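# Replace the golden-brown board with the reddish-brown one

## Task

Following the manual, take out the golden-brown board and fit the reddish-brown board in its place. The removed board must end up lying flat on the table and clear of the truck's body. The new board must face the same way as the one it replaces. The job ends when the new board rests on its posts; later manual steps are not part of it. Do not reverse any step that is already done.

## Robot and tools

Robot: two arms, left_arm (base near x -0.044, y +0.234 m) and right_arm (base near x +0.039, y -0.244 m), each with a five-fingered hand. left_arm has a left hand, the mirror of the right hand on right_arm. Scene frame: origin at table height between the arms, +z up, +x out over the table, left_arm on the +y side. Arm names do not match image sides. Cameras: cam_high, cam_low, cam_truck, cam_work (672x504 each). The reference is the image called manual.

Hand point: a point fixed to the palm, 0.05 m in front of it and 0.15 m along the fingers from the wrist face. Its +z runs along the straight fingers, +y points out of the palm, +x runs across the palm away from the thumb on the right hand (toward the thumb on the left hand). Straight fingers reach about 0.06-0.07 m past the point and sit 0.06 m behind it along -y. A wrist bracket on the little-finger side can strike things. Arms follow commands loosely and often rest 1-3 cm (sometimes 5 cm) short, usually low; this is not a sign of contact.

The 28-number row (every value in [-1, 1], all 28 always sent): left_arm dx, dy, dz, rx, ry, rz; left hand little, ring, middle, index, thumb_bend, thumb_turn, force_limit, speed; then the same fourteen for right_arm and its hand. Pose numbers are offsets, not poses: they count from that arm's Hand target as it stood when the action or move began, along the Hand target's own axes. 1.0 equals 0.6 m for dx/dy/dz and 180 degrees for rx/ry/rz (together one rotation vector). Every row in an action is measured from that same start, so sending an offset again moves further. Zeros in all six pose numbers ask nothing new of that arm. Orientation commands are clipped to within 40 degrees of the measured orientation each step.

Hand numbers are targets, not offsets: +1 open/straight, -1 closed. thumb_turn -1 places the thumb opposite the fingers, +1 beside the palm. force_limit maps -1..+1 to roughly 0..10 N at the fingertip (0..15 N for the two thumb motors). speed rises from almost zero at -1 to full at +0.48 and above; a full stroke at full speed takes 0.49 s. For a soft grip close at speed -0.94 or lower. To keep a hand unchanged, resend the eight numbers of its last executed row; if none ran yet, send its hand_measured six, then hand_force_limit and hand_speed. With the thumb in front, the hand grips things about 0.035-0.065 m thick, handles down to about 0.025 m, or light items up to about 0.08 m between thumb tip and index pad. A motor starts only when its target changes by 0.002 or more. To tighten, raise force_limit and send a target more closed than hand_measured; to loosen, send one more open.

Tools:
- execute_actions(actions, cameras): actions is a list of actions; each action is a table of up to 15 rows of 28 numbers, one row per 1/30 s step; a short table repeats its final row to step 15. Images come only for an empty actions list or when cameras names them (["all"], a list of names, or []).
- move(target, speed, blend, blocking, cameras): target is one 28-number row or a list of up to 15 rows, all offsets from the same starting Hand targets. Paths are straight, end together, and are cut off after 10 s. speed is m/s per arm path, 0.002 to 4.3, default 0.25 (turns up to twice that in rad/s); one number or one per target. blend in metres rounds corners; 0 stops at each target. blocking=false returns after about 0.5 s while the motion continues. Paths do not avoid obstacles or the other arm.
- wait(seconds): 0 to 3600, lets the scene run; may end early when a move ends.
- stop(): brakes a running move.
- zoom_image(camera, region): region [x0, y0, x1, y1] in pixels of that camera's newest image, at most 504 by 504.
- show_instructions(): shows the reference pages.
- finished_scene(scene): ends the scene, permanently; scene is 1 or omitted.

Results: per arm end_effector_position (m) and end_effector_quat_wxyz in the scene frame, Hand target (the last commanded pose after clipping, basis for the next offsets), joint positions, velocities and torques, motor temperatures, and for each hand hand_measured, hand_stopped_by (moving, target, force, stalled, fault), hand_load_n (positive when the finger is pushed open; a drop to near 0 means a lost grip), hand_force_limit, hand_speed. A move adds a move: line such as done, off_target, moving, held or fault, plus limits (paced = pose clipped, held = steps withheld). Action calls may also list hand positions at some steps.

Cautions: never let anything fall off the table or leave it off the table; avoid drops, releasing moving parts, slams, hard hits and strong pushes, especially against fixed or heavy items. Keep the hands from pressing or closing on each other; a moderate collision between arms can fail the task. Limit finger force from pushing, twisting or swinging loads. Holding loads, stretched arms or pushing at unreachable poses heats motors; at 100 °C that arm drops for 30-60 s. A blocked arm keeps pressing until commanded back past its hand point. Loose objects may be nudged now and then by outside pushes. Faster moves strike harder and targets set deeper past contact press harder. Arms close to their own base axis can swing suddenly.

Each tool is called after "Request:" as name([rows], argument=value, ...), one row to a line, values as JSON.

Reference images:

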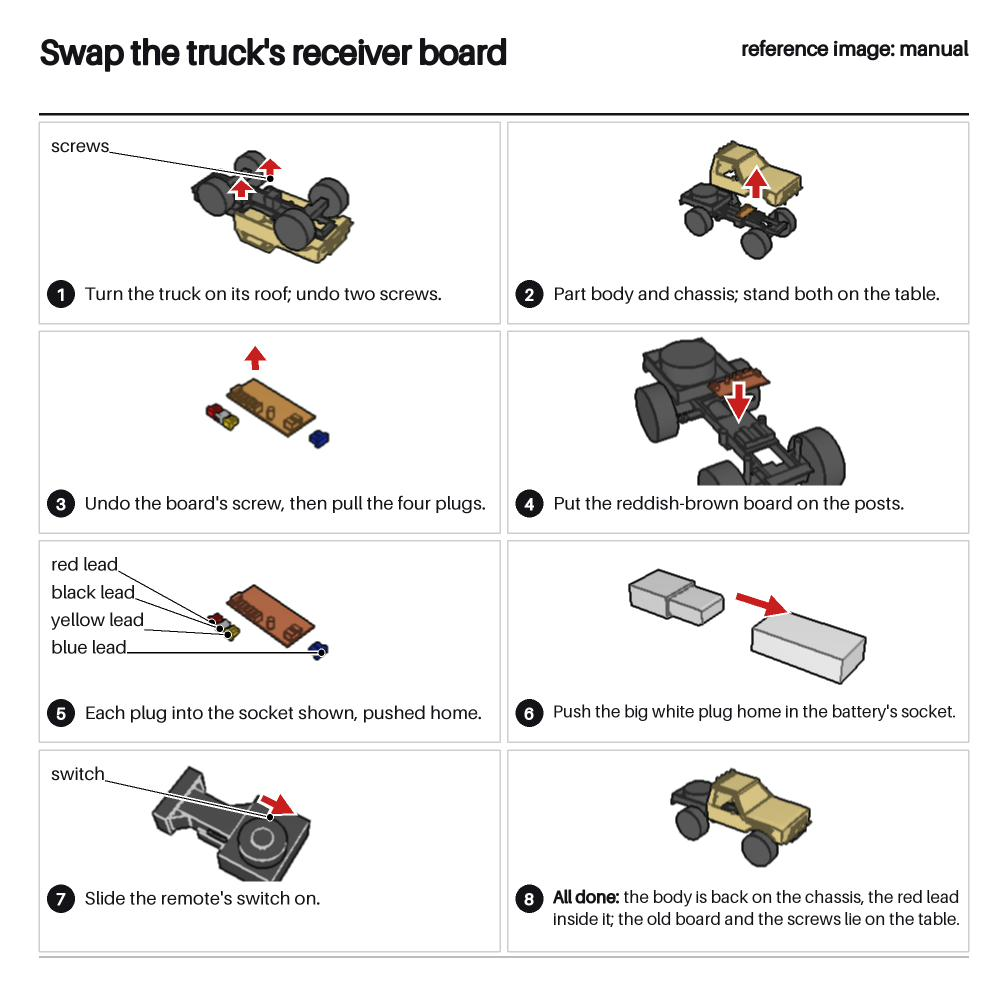

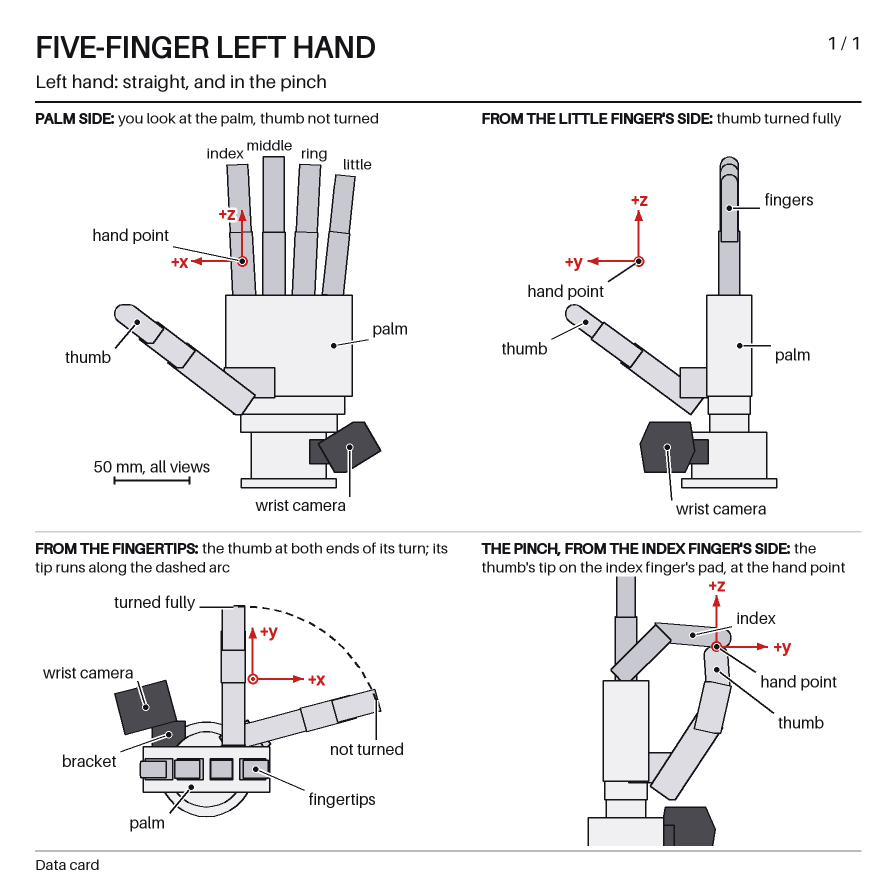

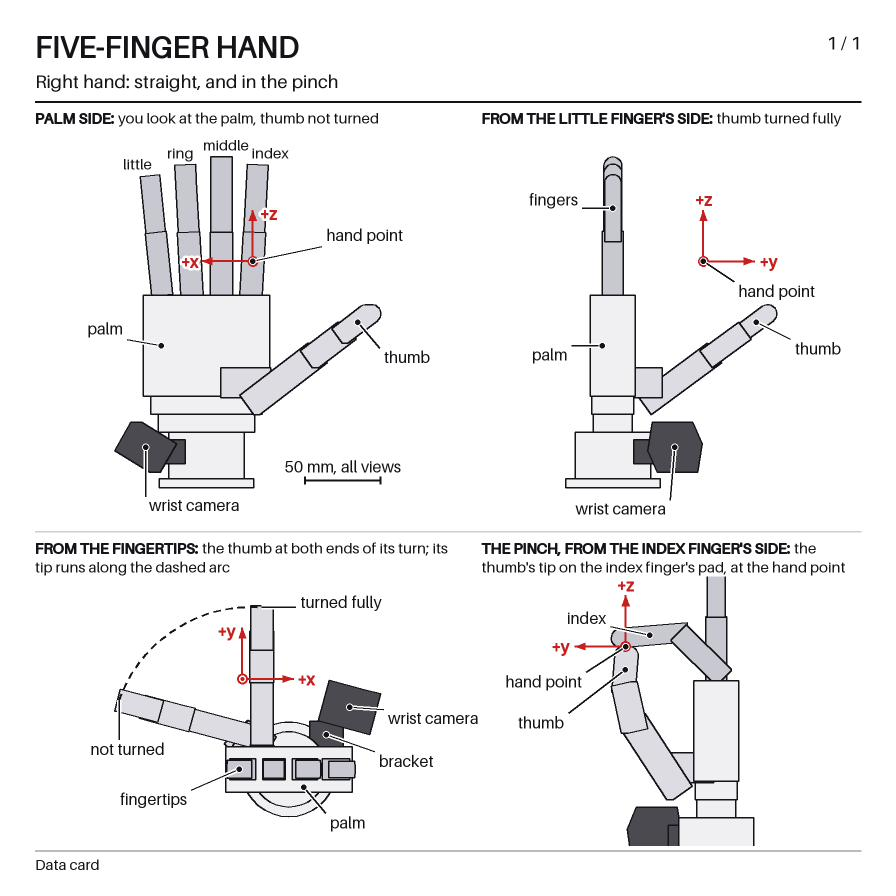

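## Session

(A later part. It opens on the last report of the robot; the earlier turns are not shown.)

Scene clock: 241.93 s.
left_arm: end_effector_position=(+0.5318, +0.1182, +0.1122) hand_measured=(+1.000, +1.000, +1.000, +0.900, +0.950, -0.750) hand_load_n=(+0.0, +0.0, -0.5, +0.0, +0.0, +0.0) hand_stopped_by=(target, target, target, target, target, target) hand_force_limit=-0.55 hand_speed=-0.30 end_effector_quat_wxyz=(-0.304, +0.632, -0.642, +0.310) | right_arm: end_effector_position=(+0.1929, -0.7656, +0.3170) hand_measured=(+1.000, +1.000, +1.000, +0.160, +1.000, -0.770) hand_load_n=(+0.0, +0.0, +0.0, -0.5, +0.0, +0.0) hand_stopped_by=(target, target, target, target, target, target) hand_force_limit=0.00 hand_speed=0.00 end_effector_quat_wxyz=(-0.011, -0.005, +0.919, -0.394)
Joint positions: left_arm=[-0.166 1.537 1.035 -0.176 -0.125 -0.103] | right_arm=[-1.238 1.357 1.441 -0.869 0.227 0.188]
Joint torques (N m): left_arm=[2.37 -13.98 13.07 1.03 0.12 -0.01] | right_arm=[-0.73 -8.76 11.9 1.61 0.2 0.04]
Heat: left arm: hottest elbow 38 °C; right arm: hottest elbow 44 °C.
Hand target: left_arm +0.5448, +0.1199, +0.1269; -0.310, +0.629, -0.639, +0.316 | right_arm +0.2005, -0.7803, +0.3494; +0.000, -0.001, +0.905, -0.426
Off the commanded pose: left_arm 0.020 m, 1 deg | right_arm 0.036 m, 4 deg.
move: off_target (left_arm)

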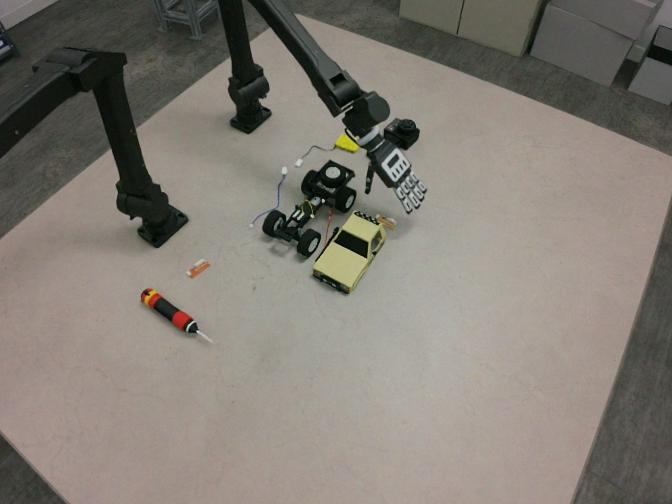

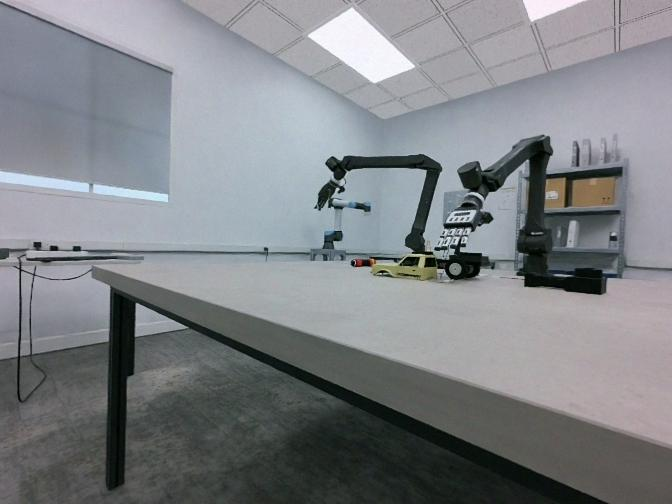

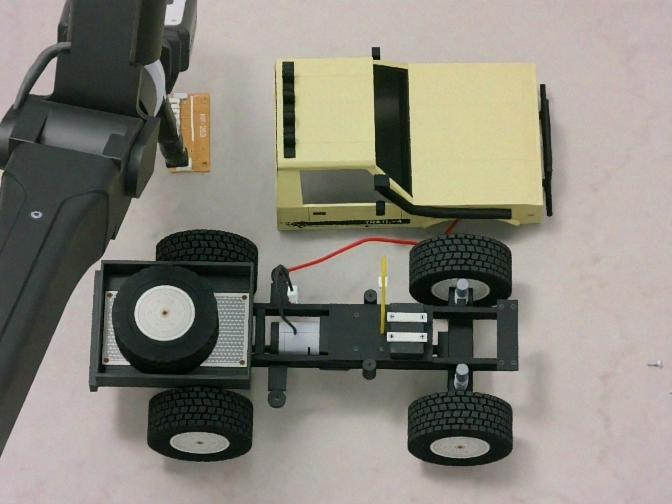

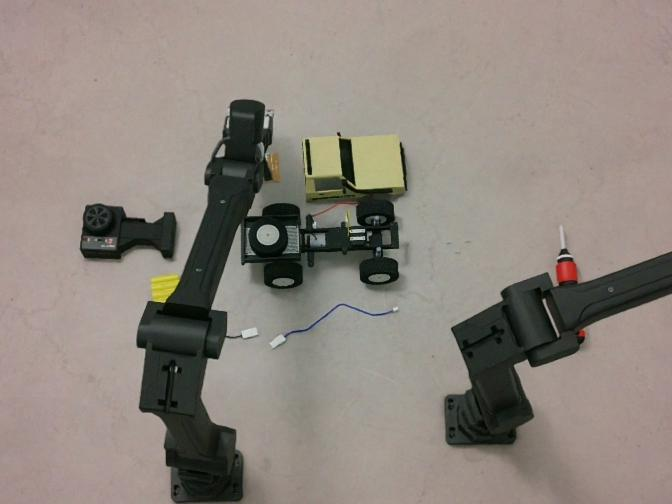

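Request:
move(target=[0,0,0,0,0,0,1,1,1,0.9,0.95,-0.75,-0.55,-0.3,0.5008,-0.0042,0.0056,0,0.1345,0.1111,1,1,1,0.16,1,-0.77,0,0], speed=0.3, cameras=["cam_work","cam_high"])

Request:
zoom_image(camera="cam_work", region=[400, 200, 620, 400])

Scene clock: 247.00 s.
left_arm: end_effector_position=(+0.5318, +0.1182, +0.1122) hand_measured=(+1.000, +1.000, +1.000, +0.900, +0.950, -0.750) hand_load_n=(+0.0, +0.0, +0.0, -0.5, +0.0, +0.0) hand_stopped_by=(target, target, target, target, target, target) hand_force_limit=-0.55 hand_speed=-0.30 end_effector_quat_wxyz=(-0.304, +0.632, -0.642, +0.310) | right_arm: end_effector_position=(-0.1008, -0.7695, +0.3168) hand_measured=(+1.000, +1.000, +1.000, +0.160, +1.000, -0.770) hand_load_n=(+0.0, +0.0, +0.0, +0.0, +0.0, +0.0) hand_stopped_by=(target, target, target, target, target, target) hand_force_limit=0.00 hand_speed=0.00 end_effector_quat_wxyz=(-0.120, +0.245, +0.885, -0.377)
Joint positions: left_arm=[-0.166 1.537 1.035 -0.176 -0.125 -0.103] | right_arm=[-1.783 1.357 1.441 -0.869 0.234 0.19]
Joint torques (N m): left_arm=[2.43 -13.86 13.11 1.05 0.11 -0.02] | right_arm=[-0.85 -9.23 11.82 1.7 0.06 0.02]
Heat: left arm: hottest elbow 39 °C; right arm: hottest elbow 44 °C.
Hand target: left_arm +0.5448, +0.1199, +0.1269; -0.310, +0.629, -0.639, +0.316 | right_arm -0.0999, -0.7850, +0.3493; -0.115, +0.244, +0.871, -0.410
Off the commanded pose: left_arm 0.020 m, 1 deg | right_arm 0.036 m, 4 deg.
move: off_target (right_arm)
Images, in order (width x height): cam_high 672x504, cam_work 672x504.

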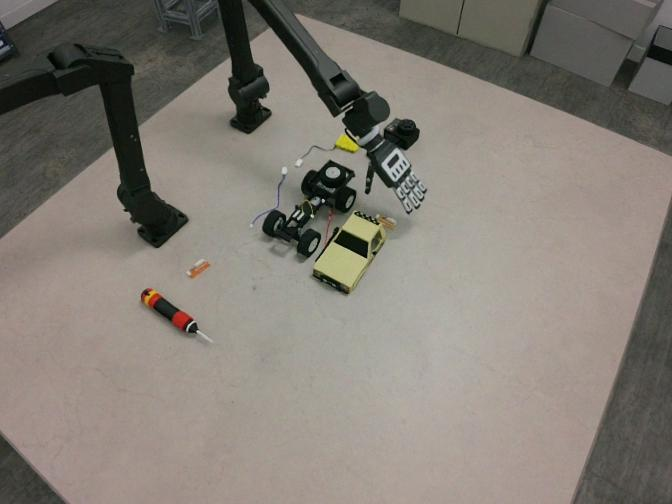

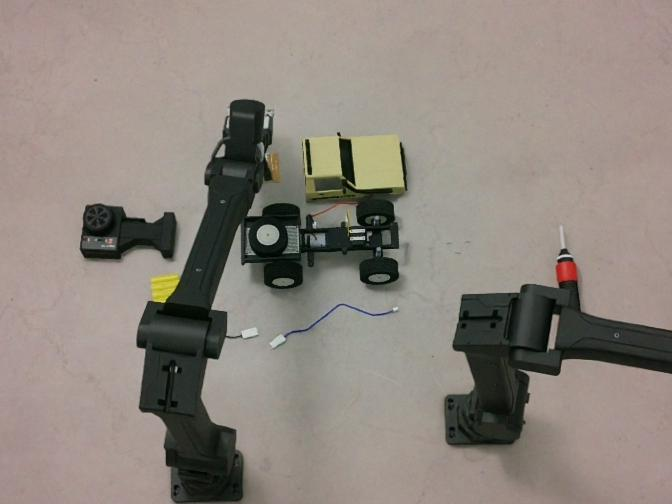

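Scaled by 2.291 from the camera's image (finer frame: 960x720).

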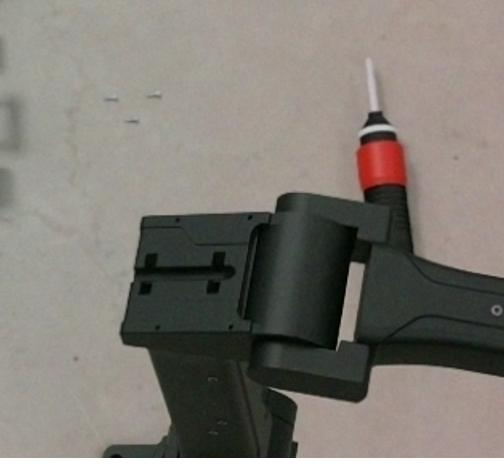

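Request:
move(target=[0,0,0,0,0,0,1,1,1,0.9,0.95,-0.75,-0.55,-0.3,-0.0664,-0.0374,0.3062,0,0,0,1,1,1,0.16,1,-0.77,0,0], speed=0.25, cameras=["cam_work","cam_high"])

Scene clock: 255.60 s.
left_arm: end_effector_position=(+0.5318, +0.1182, +0.1122) hand_measured=(+1.000, +1.000, +1.000, +0.900, +0.950, -0.750) hand_load_n=(+0.0, +0.0, +0.0, +0.0, +0.0, +0.0) hand_stopped_by=(target, target, target, target, target, target) hand_force_limit=-0.55 hand_speed=-0.30 end_effector_quat_wxyz=(-0.304, +0.632, -0.642, +0.310) | right_arm: end_effector_position=(-0.1378, -0.9211, +0.2145) hand_measured=(+1.000, +1.000, +1.000, +0.160, +1.000, -0.770) hand_load_n=(+0.0, +0.0, +0.0, +0.0, +0.0, +0.0) hand_stopped_by=(target, target, target, target, target, target) hand_force_limit=0.00 hand_speed=0.00 end_effector_quat_wxyz=(-0.115, +0.243, +0.887, -0.376)
Joint positions: left_arm=[-0.166 1.537 1.035 -0.176 -0.125 -0.103] | right_arm=[-1.783 1.775 1.664 -0.676 0.225 0.19]
Joint torques (N m): left_arm=[2.2 -13.92 13.11 1.03 0.11 -0.03] | right_arm=[-0.97 -14.62 11.9 1.73 0.03 -0.08]
Heat: left arm: hottest elbow 40 °C; right arm: hottest elbow 44 °C.
Hand target: left_arm +0.5448, +0.1199, +0.1269; -0.310, +0.629, -0.639, +0.316 | right_arm -0.1469, -0.9388, +0.2491; -0.115, +0.244, +0.871, -0.410
Off the commanded pose: left_arm 0.020 m, 1 deg | right_arm 0.040 m, 4 deg.
move: off_target (right_arm)
Images, in order (width x height): cam_high 672x504, cam_work 672x504.

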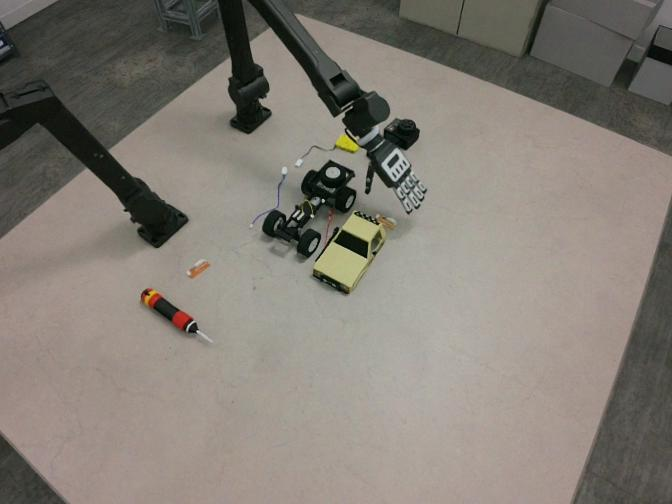

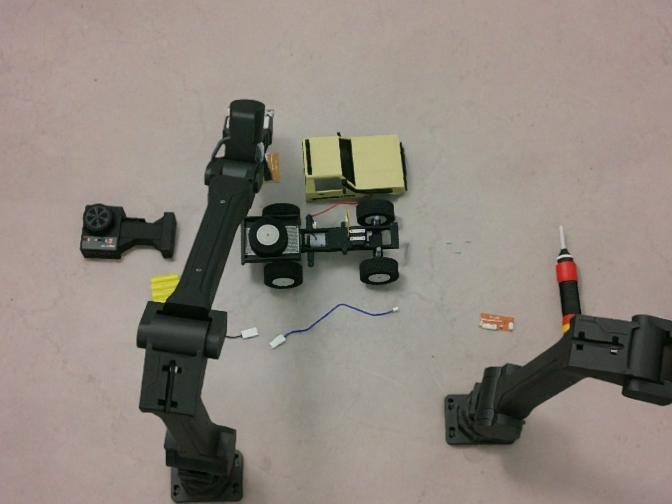

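Now the new board is visible in cam_work.

Request:
zoom_image(camera="cam_work", region=[440, 280, 560, 370])

Request:
zoom_image(camera="cam_work", region=[140, 380, 280, 504])

Request:
zoom_image(camera="cam_work", region=[420, 340, 540, 460])

Request:
zoom_image(camera="cam_high", region=[150, 230, 250, 310])

Scaled by 4.200 from the camera's image (finer frame: 960x720).

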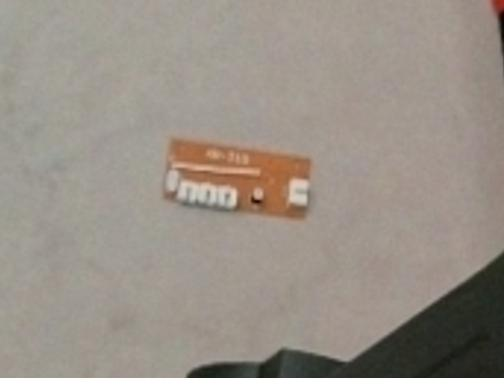

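Scaled by 3.600 from the camera's image (finer frame: 960x720).

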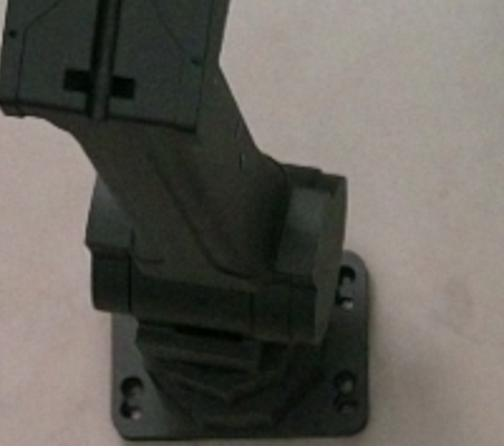

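Scaled by 4.200 from the camera's image (finer frame: 960x720).

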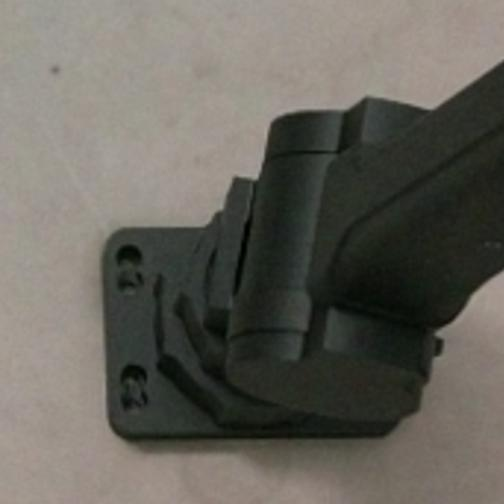

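Scaled by 5.040 from the camera's image (finer frame: 960x720).

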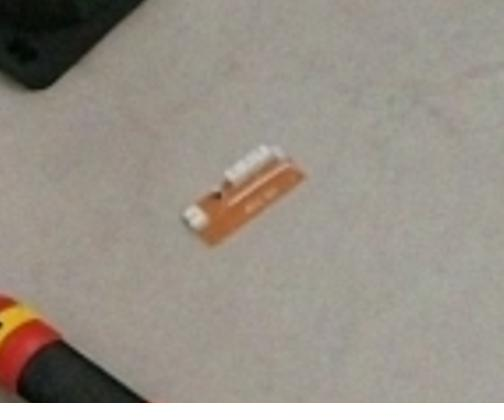

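Request:
move([
  [0.0347,-0.1839,-0.2341,0,0,0,1,1,1,0.6,0.9,-0.75,-0.55,-0.3,0,0,0,0,0,0,1,1,1,0.16,1,-0.77,0,0],
  [0.288,-0.0646,-0.3895,-0.0004,0.2146,0.1643,1,1,1,0.6,0.9,-0.75,-0.55,-0.3,0,0,0,0,0,0,1,1,1,0.16,1,-0.77,0,0],
  [0.6589,0.2295,-0.4987,-0.0008,0.4291,0.3286,1,1,1,0.6,0.9,-0.75,-0.55,-0.3,0,0,0,0,0,0,1,1,1,0.16,1,-0.77,0,0],
], speed=0.3, blend=[0.05, 0.05, 0], cameras=["all"])

Scene clock: 263.23 s.
left_arm: end_effector_position=(+0.2041, -0.2567, +0.1829) hand_measured=(+1.000, +1.000, +1.000, +0.600, +0.900, -0.750) hand_load_n=(+0.0, +0.0, +0.0, +0.5, +0.0, +0.0) hand_stopped_by=(target, target, target, target, target, target) hand_force_limit=-0.55 hand_speed=-0.30 end_effector_quat_wxyz=(-0.046, +0.055, +0.902, -0.426) | right_arm: end_effector_position=(-0.1378, -0.9211, +0.2145) hand_measured=(+1.000, +1.000, +1.000, +0.160, +1.000, -0.770) hand_load_n=(+0.0, -0.5, +0.0, +0.0, +0.0, +0.0) hand_stopped_by=(target, target, target, target, target, target) hand_force_limit=0.00 hand_speed=0.00 end_effector_quat_wxyz=(-0.115, +0.243, +0.887, -0.376)
Joint positions: left_arm=[-0.896 1.528 1.257 -0.611 0.609 0.56] | right_arm=[-1.783 1.775 1.664 -0.676 0.225 0.19]
Joint torques (N m): left_arm=[2.08 -13.68 14.23 1.59 0.63 -0.01] | right_arm=[-1.67 -15.09 11.64 1.65 0.05 -0.08]
Heat: left arm: hottest elbow 41 °C; right arm: hottest elbow 44 °C.
Hand target: left_arm +0.2171, -0.2699, +0.1994; -0.032, +0.064, +0.895, -0.441 | right_arm -0.1469, -0.9388, +0.2491; -0.115, +0.244, +0.871, -0.410
Off the commanded pose: left_arm 0.025 m, 3 deg | right_arm 0.040 m, 4 deg.
move: off_target (left_arm)

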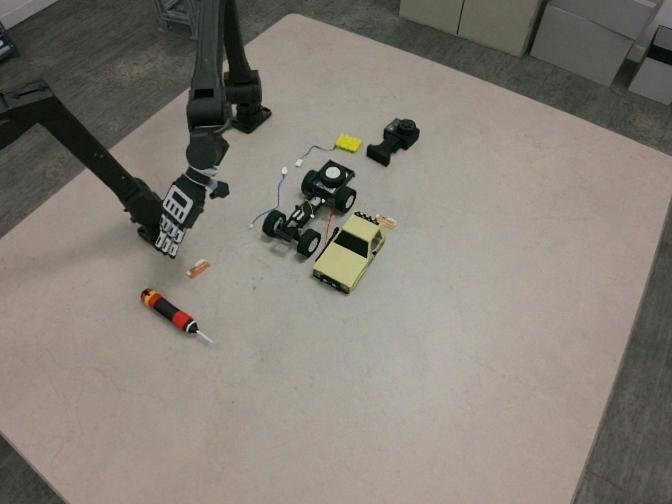

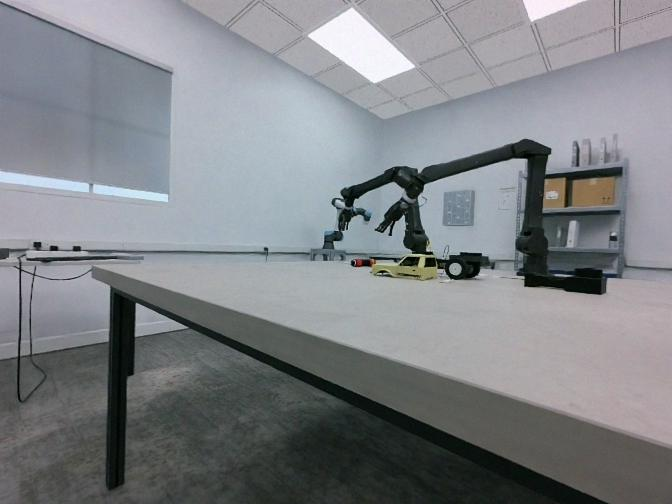

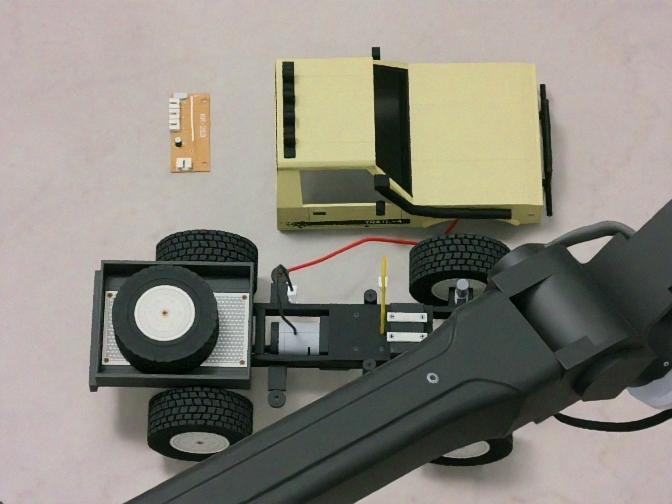

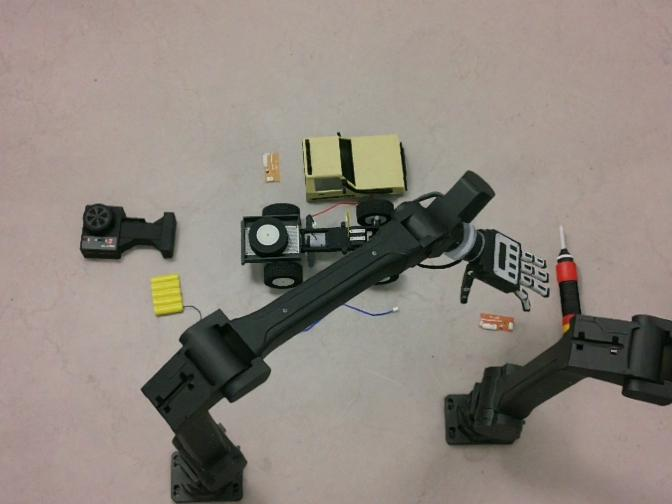

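Request:
move(target=[-0.0464,0.1085,0.075,0,0,0,1,1,1,0.6,0.9,-0.75,-0.55,-0.3,0,0,0,0,0,0,1,1,1,0.16,1,-0.77,0,0], speed=0.12, cameras=["cam_work","cam_high"])

Request:
zoom_image(camera="cam_work", region=[440, 240, 570, 370])

Request:
zoom_image(camera="cam_high", region=[150, 190, 260, 300])

Scene clock: 265.57 s.
left_arm: end_effector_position=(+0.2413, -0.2706, +0.1304) hand_measured=(+1.000, +1.000, +1.000, +0.600, +0.900, -0.750) hand_load_n=(+0.0, +0.0, +0.0, +0.0, +0.0, +0.0) hand_stopped_by=(target, target, target, target, target, target) hand_force_limit=-0.55 hand_speed=-0.30 end_effector_quat_wxyz=(-0.032, +0.063, +0.894, -0.442) | right_arm: end_effector_position=(-0.1378, -0.9211, +0.2145) hand_measured=(+1.000, +1.000, +1.000, +0.160, +1.000, -0.770) hand_load_n=(+0.0, +0.0, +0.0, +0.0, +0.0, +0.0) hand_stopped_by=(target, target, target, target, target, target) hand_force_limit=0.00 hand_speed=0.00 end_effector_quat_wxyz=(-0.115, +0.243, +0.887, -0.376)
Joint positions: left_arm=[-0.856 1.639 1.234 -0.452 0.638 0.6] | right_arm=[-1.783 1.775 1.664 -0.676 0.225 0.19]
Joint torques (N m): left_arm=[2.32 -14.92 9.18 2.06 0.63 -0.02] | right_arm=[-0.91 -14.97 12.01 1.61 -0.01 -0.05]
Heat: left arm: hottest elbow 41 °C; right arm: hottest elbow 44 °C.
Hand target: left_arm +0.2450, -0.2701, +0.1205; -0.032, +0.064, +0.895, -0.441 | right_arm -0.1469, -0.9388, +0.2491; -0.115, +0.244, +0.871, -0.410
Off the commanded pose: left_arm 0.011 m, 0 deg | right_arm 0.040 m, 4 deg.
move: off_target (left_arm)
Images, in order (width x height): cam_high 672x504, cam_work 672x504.

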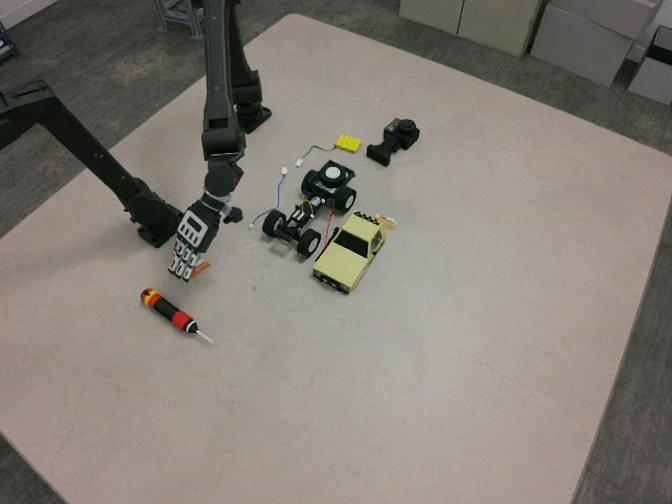

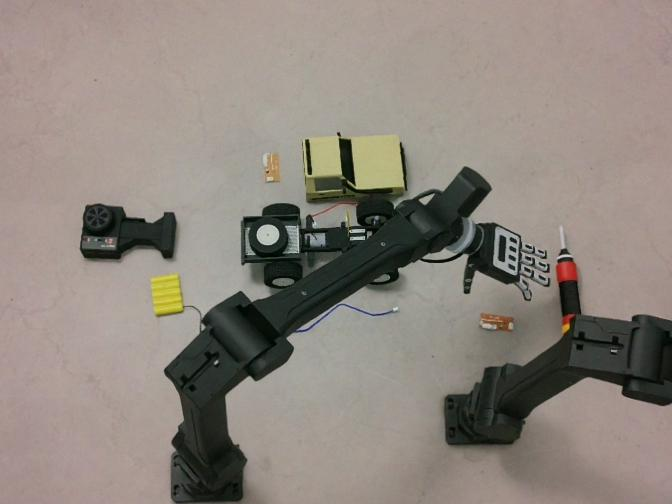

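Scaled by 3.877 from the camera's image (finer frame: 960x720).

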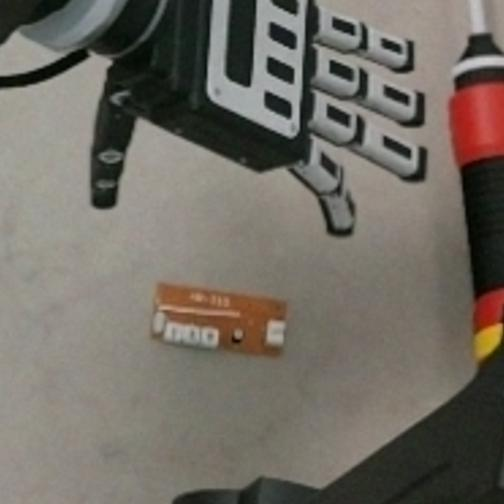

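Scaled by 4.582 from the camera's image (finer frame: 960x720).

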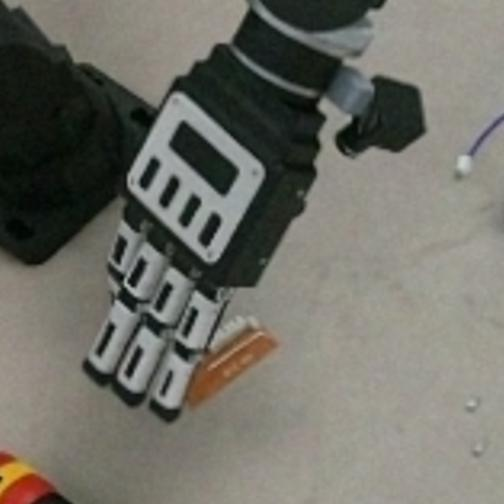

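Request:
move(target=[-0.0307,0.0683,0.0988,0,-0.0066,-0.0051,1,1,1,0.6,0.9,-0.75,-0.55,-0.3,0,0,0,0,0,0,1,1,1,0.16,1,-0.77,0,0], speed=0.1, cameras=["cam_work","cam_high"])

Request:
zoom_image(camera="cam_work", region=[450, 270, 550, 350])

Request:
zoom_image(camera="cam_high", region=[150, 210, 250, 300])

Scene clock: 268.13 s.
left_arm: end_effector_position=(+0.2622, -0.2925, +0.0628) hand_measured=(+1.000, +1.000, +1.000, +0.600, +0.900, -0.750) hand_load_n=(+0.0, +0.0, +0.0, +0.0, +0.0, -0.5) hand_stopped_by=(target, target, target, target, target, target) hand_force_limit=-0.55 hand_speed=-0.30 end_effector_quat_wxyz=(-0.023, +0.056, +0.894, -0.444) | right_arm: end_effector_position=(-0.1378, -0.9211, +0.2145) hand_measured=(+1.000, +1.000, +1.000, +0.160, +1.000, -0.770) hand_load_n=(+0.0, +0.0, +0.0, +0.0, +0.0, +0.0) hand_stopped_by=(target, target, target, target, target, target) hand_force_limit=0.00 hand_speed=0.00 end_effector_quat_wxyz=(-0.115, +0.243, +0.887, -0.376)
Joint positions: left_arm=[-0.856 1.782 1.224 -0.279 0.621 0.583] | right_arm=[-1.783 1.775 1.664 -0.676 0.225 0.19]
Joint torques (N m): left_arm=[1.32 -15.85 8.8 2.13 0.32 -0.18] | right_arm=[-1.44 -14.86 11.95 1.77 0.03 -0.08]
Heat: left arm: hottest elbow 40 °C; right arm: hottest elbow 44 °C.
Hand target: left_arm +0.2600, -0.2946, +0.0516; -0.026, +0.052, +0.895, -0.441 | right_arm -0.1469, -0.9388, +0.2491; -0.115, +0.244, +0.871, -0.410
Off the commanded pose: left_arm 0.011 m, 1 deg | right_arm 0.040 m, 4 deg.
move: off_target (left_arm)
Images, in order (width x height): cam_high 672x504, cam_work 672x504.

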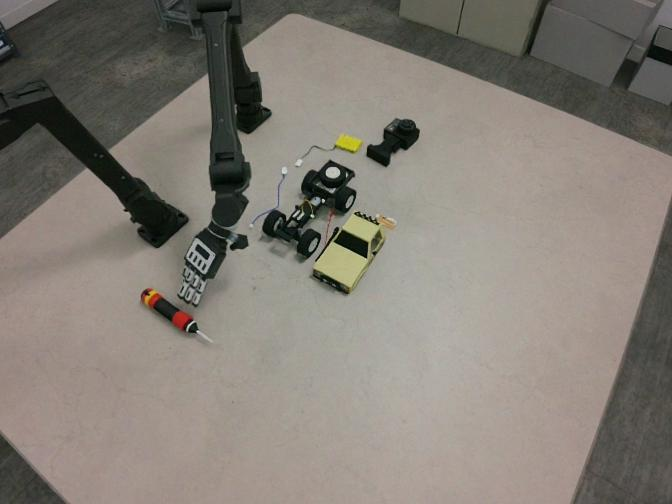

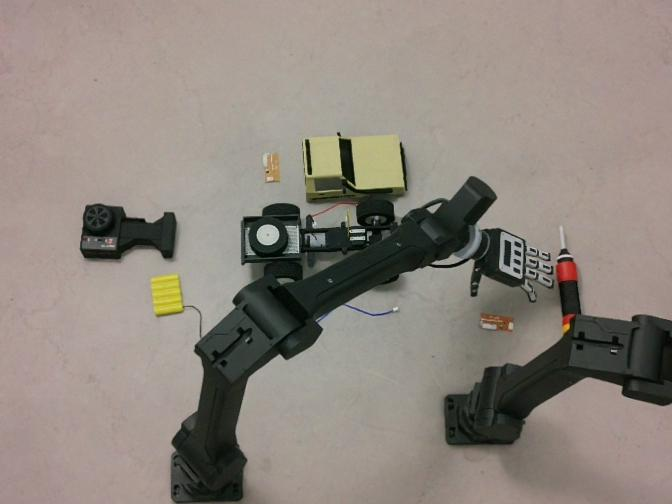

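Scaled by 5.040 from the camera's image (finer frame: 960x720).

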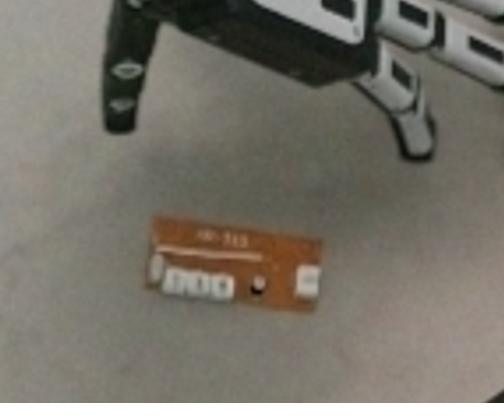

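Scaled by 5.040 from the camera's image (finer frame: 960x720).

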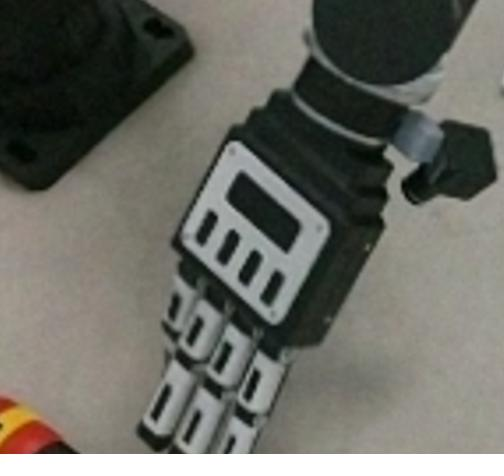

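Request:
move(target=[0.0669,0.004,0.0129,0,-0.0066,-0.0051,1,1,1,0.6,0.9,-0.75,-0.55,-0.3,0,0,0,0,0,0,1,1,1,0.16,1,-0.77,0,0], speed=0.08, cameras=["cam_work","cam_high"])

Request:
zoom_image(camera="cam_work", region=[450, 270, 550, 350])

Request:
zoom_image(camera="cam_high", region=[150, 210, 250, 300])

Scene clock: 270.77 s.
left_arm: end_effector_position=(+0.2204, -0.2947, +0.0461) hand_measured=(+1.000, +1.000, +1.000, +0.600, +0.900, -0.750) hand_load_n=(+0.0, +0.0, +0.0, +0.0, +0.0, +0.0) hand_stopped_by=(target, target, target, target, target, target) hand_force_limit=-0.55 hand_speed=-0.30 end_effector_quat_wxyz=(-0.023, +0.044, +0.897, -0.439) | right_arm: end_effector_position=(-0.1378, -0.9211, +0.2145) hand_measured=(+1.000, +1.000, +1.000, +0.160, +1.000, -0.770) hand_load_n=(+0.0, +0.0, +0.0, +0.0, +0.0, +0.0) hand_stopped_by=(target, target, target, target, target, target) hand_force_limit=0.00 hand_speed=0.00 end_effector_quat_wxyz=(-0.115, +0.243, +0.887, -0.376)
Joint positions: left_arm=[-0.923 1.751 1.126 -0.183 0.56 0.505] | right_arm=[-1.783 1.775 1.664 -0.676 0.225 0.19]
Joint torques (N m): left_arm=[1.61 -17.14 8.02 2.17 0.25 -0.16] | right_arm=[-1.55 -15.09 11.96 1.76 0.03 -0.09]
Heat: left arm: hottest elbow 40 °C; right arm: hottest elbow 44 °C.
Hand target: left_arm +0.2196, -0.2945, +0.0451; -0.021, +0.041, +0.896, -0.442 | right_arm -0.1469, -0.9388, +0.2491; -0.115, +0.244, +0.871, -0.410
Off the commanded pose: left_arm 0.001 m, 1 deg | right_arm 0.040 m, 4 deg.
move: done
Images, in order (width x height): cam_high 672x504, cam_work 672x504.

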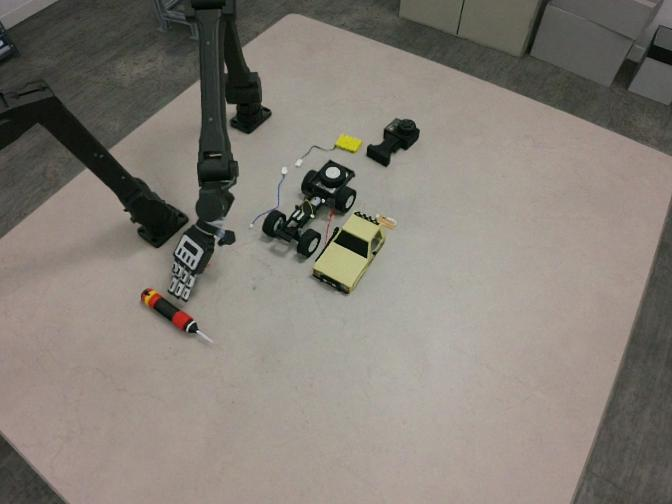

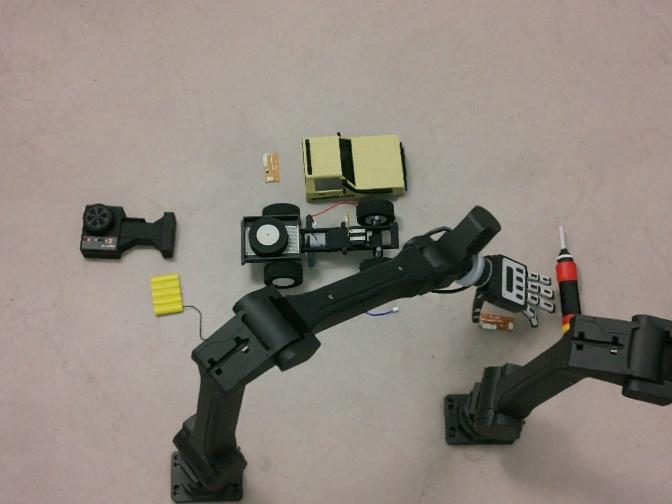

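Scaled by 5.040 from the camera's image (finer frame: 960x720).

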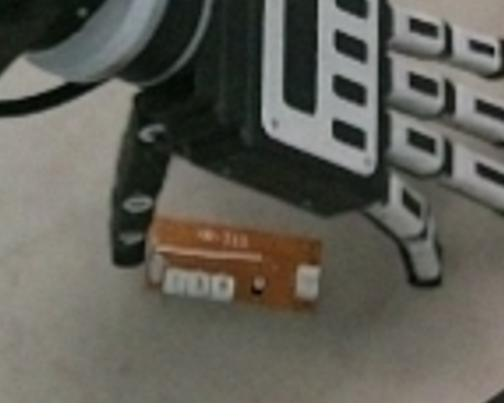

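Scaled by 5.040 from the camera's image (finer frame: 960x720).

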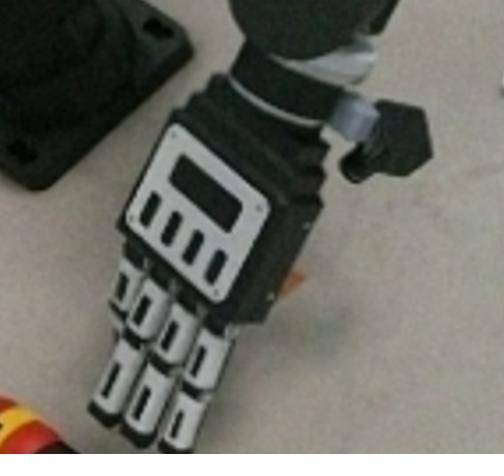

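Request:
move([
  [0.0015,-0.0433,-0.0531,0,0,0,1,1,1,0.6,0.9,-0.75,-0.55,-0.3,0,0,0,0,0,0,1,1,1,0.16,1,-0.77,0,0],
  [0.0014,0.0322,0.0048,0,0,0,1,1,1,0.6,0.9,-0.75,-0.55,-0.3,0,0,0,0,0,0,1,1,1,0.16,1,-0.77,0,0],
], speed=0.06, cameras=["cam_work","cam_high"])

Request:
zoom_image(camera="cam_work", region=[450, 270, 550, 350])

Request:
zoom_image(camera="cam_high", region=[150, 210, 250, 300])

Scene clock: 274.70 s.
left_arm: end_effector_position=(+0.2170, -0.2887, +0.0414) hand_measured=(+1.000, +1.000, +1.000, +0.600, +0.900, -0.750) hand_load_n=(+0.0, +0.0, +0.0, +0.0, +0.0, +0.0) hand_stopped_by=(target, target, target, target, target, target) hand_force_limit=-0.55 hand_speed=-0.30 end_effector_quat_wxyz=(-0.018, +0.045, +0.894, -0.445) | right_arm: end_effector_position=(-0.1378, -0.9211, +0.2145) hand_measured=(+1.000, +1.000, +1.000, +0.160, +1.000, -0.770) hand_load_n=(+0.0, +0.0, +0.0, +0.0, +0.0, +0.0) hand_stopped_by=(target, target, target, target, target, target) hand_force_limit=0.00 hand_speed=0.00 end_effector_quat_wxyz=(-0.115, +0.243, +0.887, -0.376)
Joint positions: left_arm=[-0.921 1.739 1.085 -0.139 0.56 0.504] | right_arm=[-1.783 1.775 1.664 -0.676 0.225 0.19]
Joint torques (N m): left_arm=[2.37 -14.68 7.91 2.19 0.53 -0.09] | right_arm=[-1.49 -14.8 12.11 1.65 0.04 -0.05]
Heat: left arm: hottest elbow 39 °C; right arm: hottest elbow 44 °C.
Hand target: left_arm +0.2196, -0.2851, +0.0282; -0.021, +0.041, +0.896, -0.442 | right_arm -0.1469, -0.9388, +0.2491; -0.115, +0.244, +0.871, -0.410
Off the commanded pose: left_arm 0.014 m, 1 deg | right_arm 0.040 m, 4 deg.
move: off_target (left_arm)
Images, in order (width x height): cam_high 672x504, cam_work 672x504.

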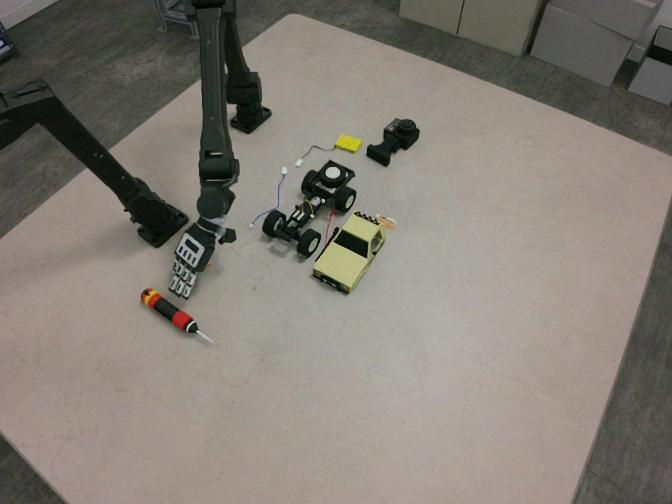

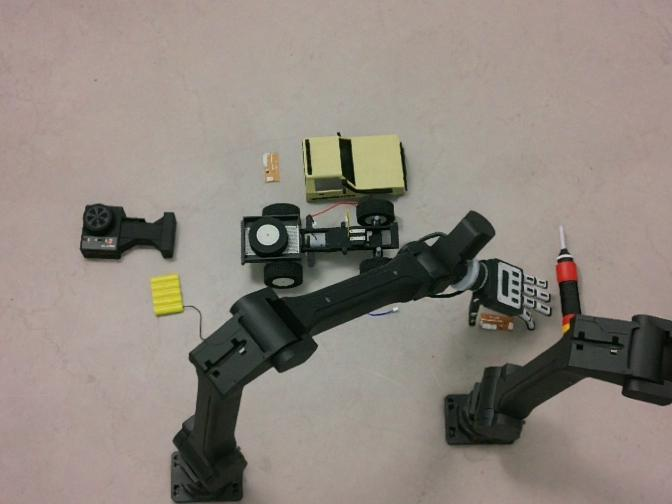

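Scaled by 5.040 from the camera's image (finer frame: 960x720).

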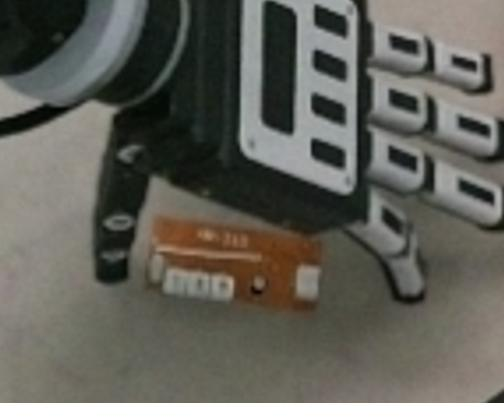

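Scaled by 5.040 from the camera's image (finer frame: 960x720).

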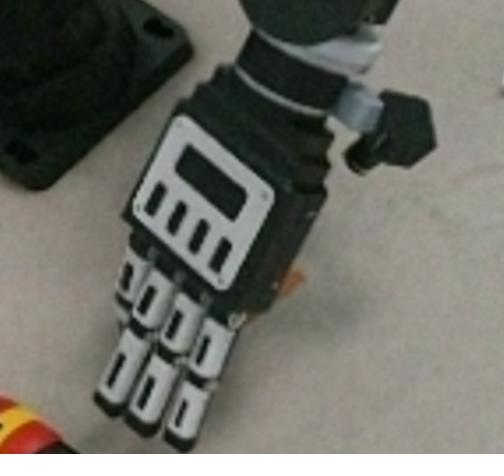

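Request:
move(target=[-0.005,0.0082,0.0057,0,0,0,1,1,1,0.6,0.9,-0.75,-0.55,-0.3,0,0,0,0,0,0,1,1,1,0.16,1,-0.77,0,0], speed=0.05, cameras=[])

Scene clock: 276.00 s.
left_arm: end_effector_position=(+0.2202, -0.2882, +0.0360) hand_measured=(+1.000, +1.000, +1.000, +0.600, +0.900, -0.750) hand_load_n=(+0.0, +0.0, +0.0, +0.0, +0.0, +0.0) hand_stopped_by=(target, target, target, target, target, target) hand_force_limit=-0.55 hand_speed=-0.30 end_effector_quat_wxyz=(-0.018, +0.043, +0.894, -0.445) | right_arm: end_effector_position=(-0.1378, -0.9211, +0.2145) hand_measured=(+1.000, +1.000, +1.000, +0.160, +1.000, -0.770) hand_load_n=(+0.0, +0.0, +0.0, +0.0, +0.0, +0.0) hand_stopped_by=(target, target, target, target, target, target) hand_force_limit=0.00 hand_speed=0.00 end_effector_quat_wxyz=(-0.115, +0.243, +0.887, -0.376)
Joint positions: left_arm=[-0.915 1.751 1.085 -0.128 0.563 0.504] | right_arm=[-1.783 1.775 1.664 -0.676 0.225 0.19]
Joint torques (N m): left_arm=[2.32 -14.74 7.91 2.19 0.57 -0.06] | right_arm=[-1.96 -15.33 11.92 2.03 0.01 -0.12]
Heat: left arm: hottest elbow 39 °C; right arm: hottest elbow 44 °C.
Hand target: left_arm +0.2226, -0.2850, +0.0222; -0.021, +0.041, +0.896, -0.442 | right_arm -0.1469, -0.9388, +0.2491; -0.115, +0.244, +0.871, -0.410
Off the commanded pose: left_arm 0.014 m, 1 deg | right_arm 0.040 m, 4 deg.
move: off_target (left_arm)


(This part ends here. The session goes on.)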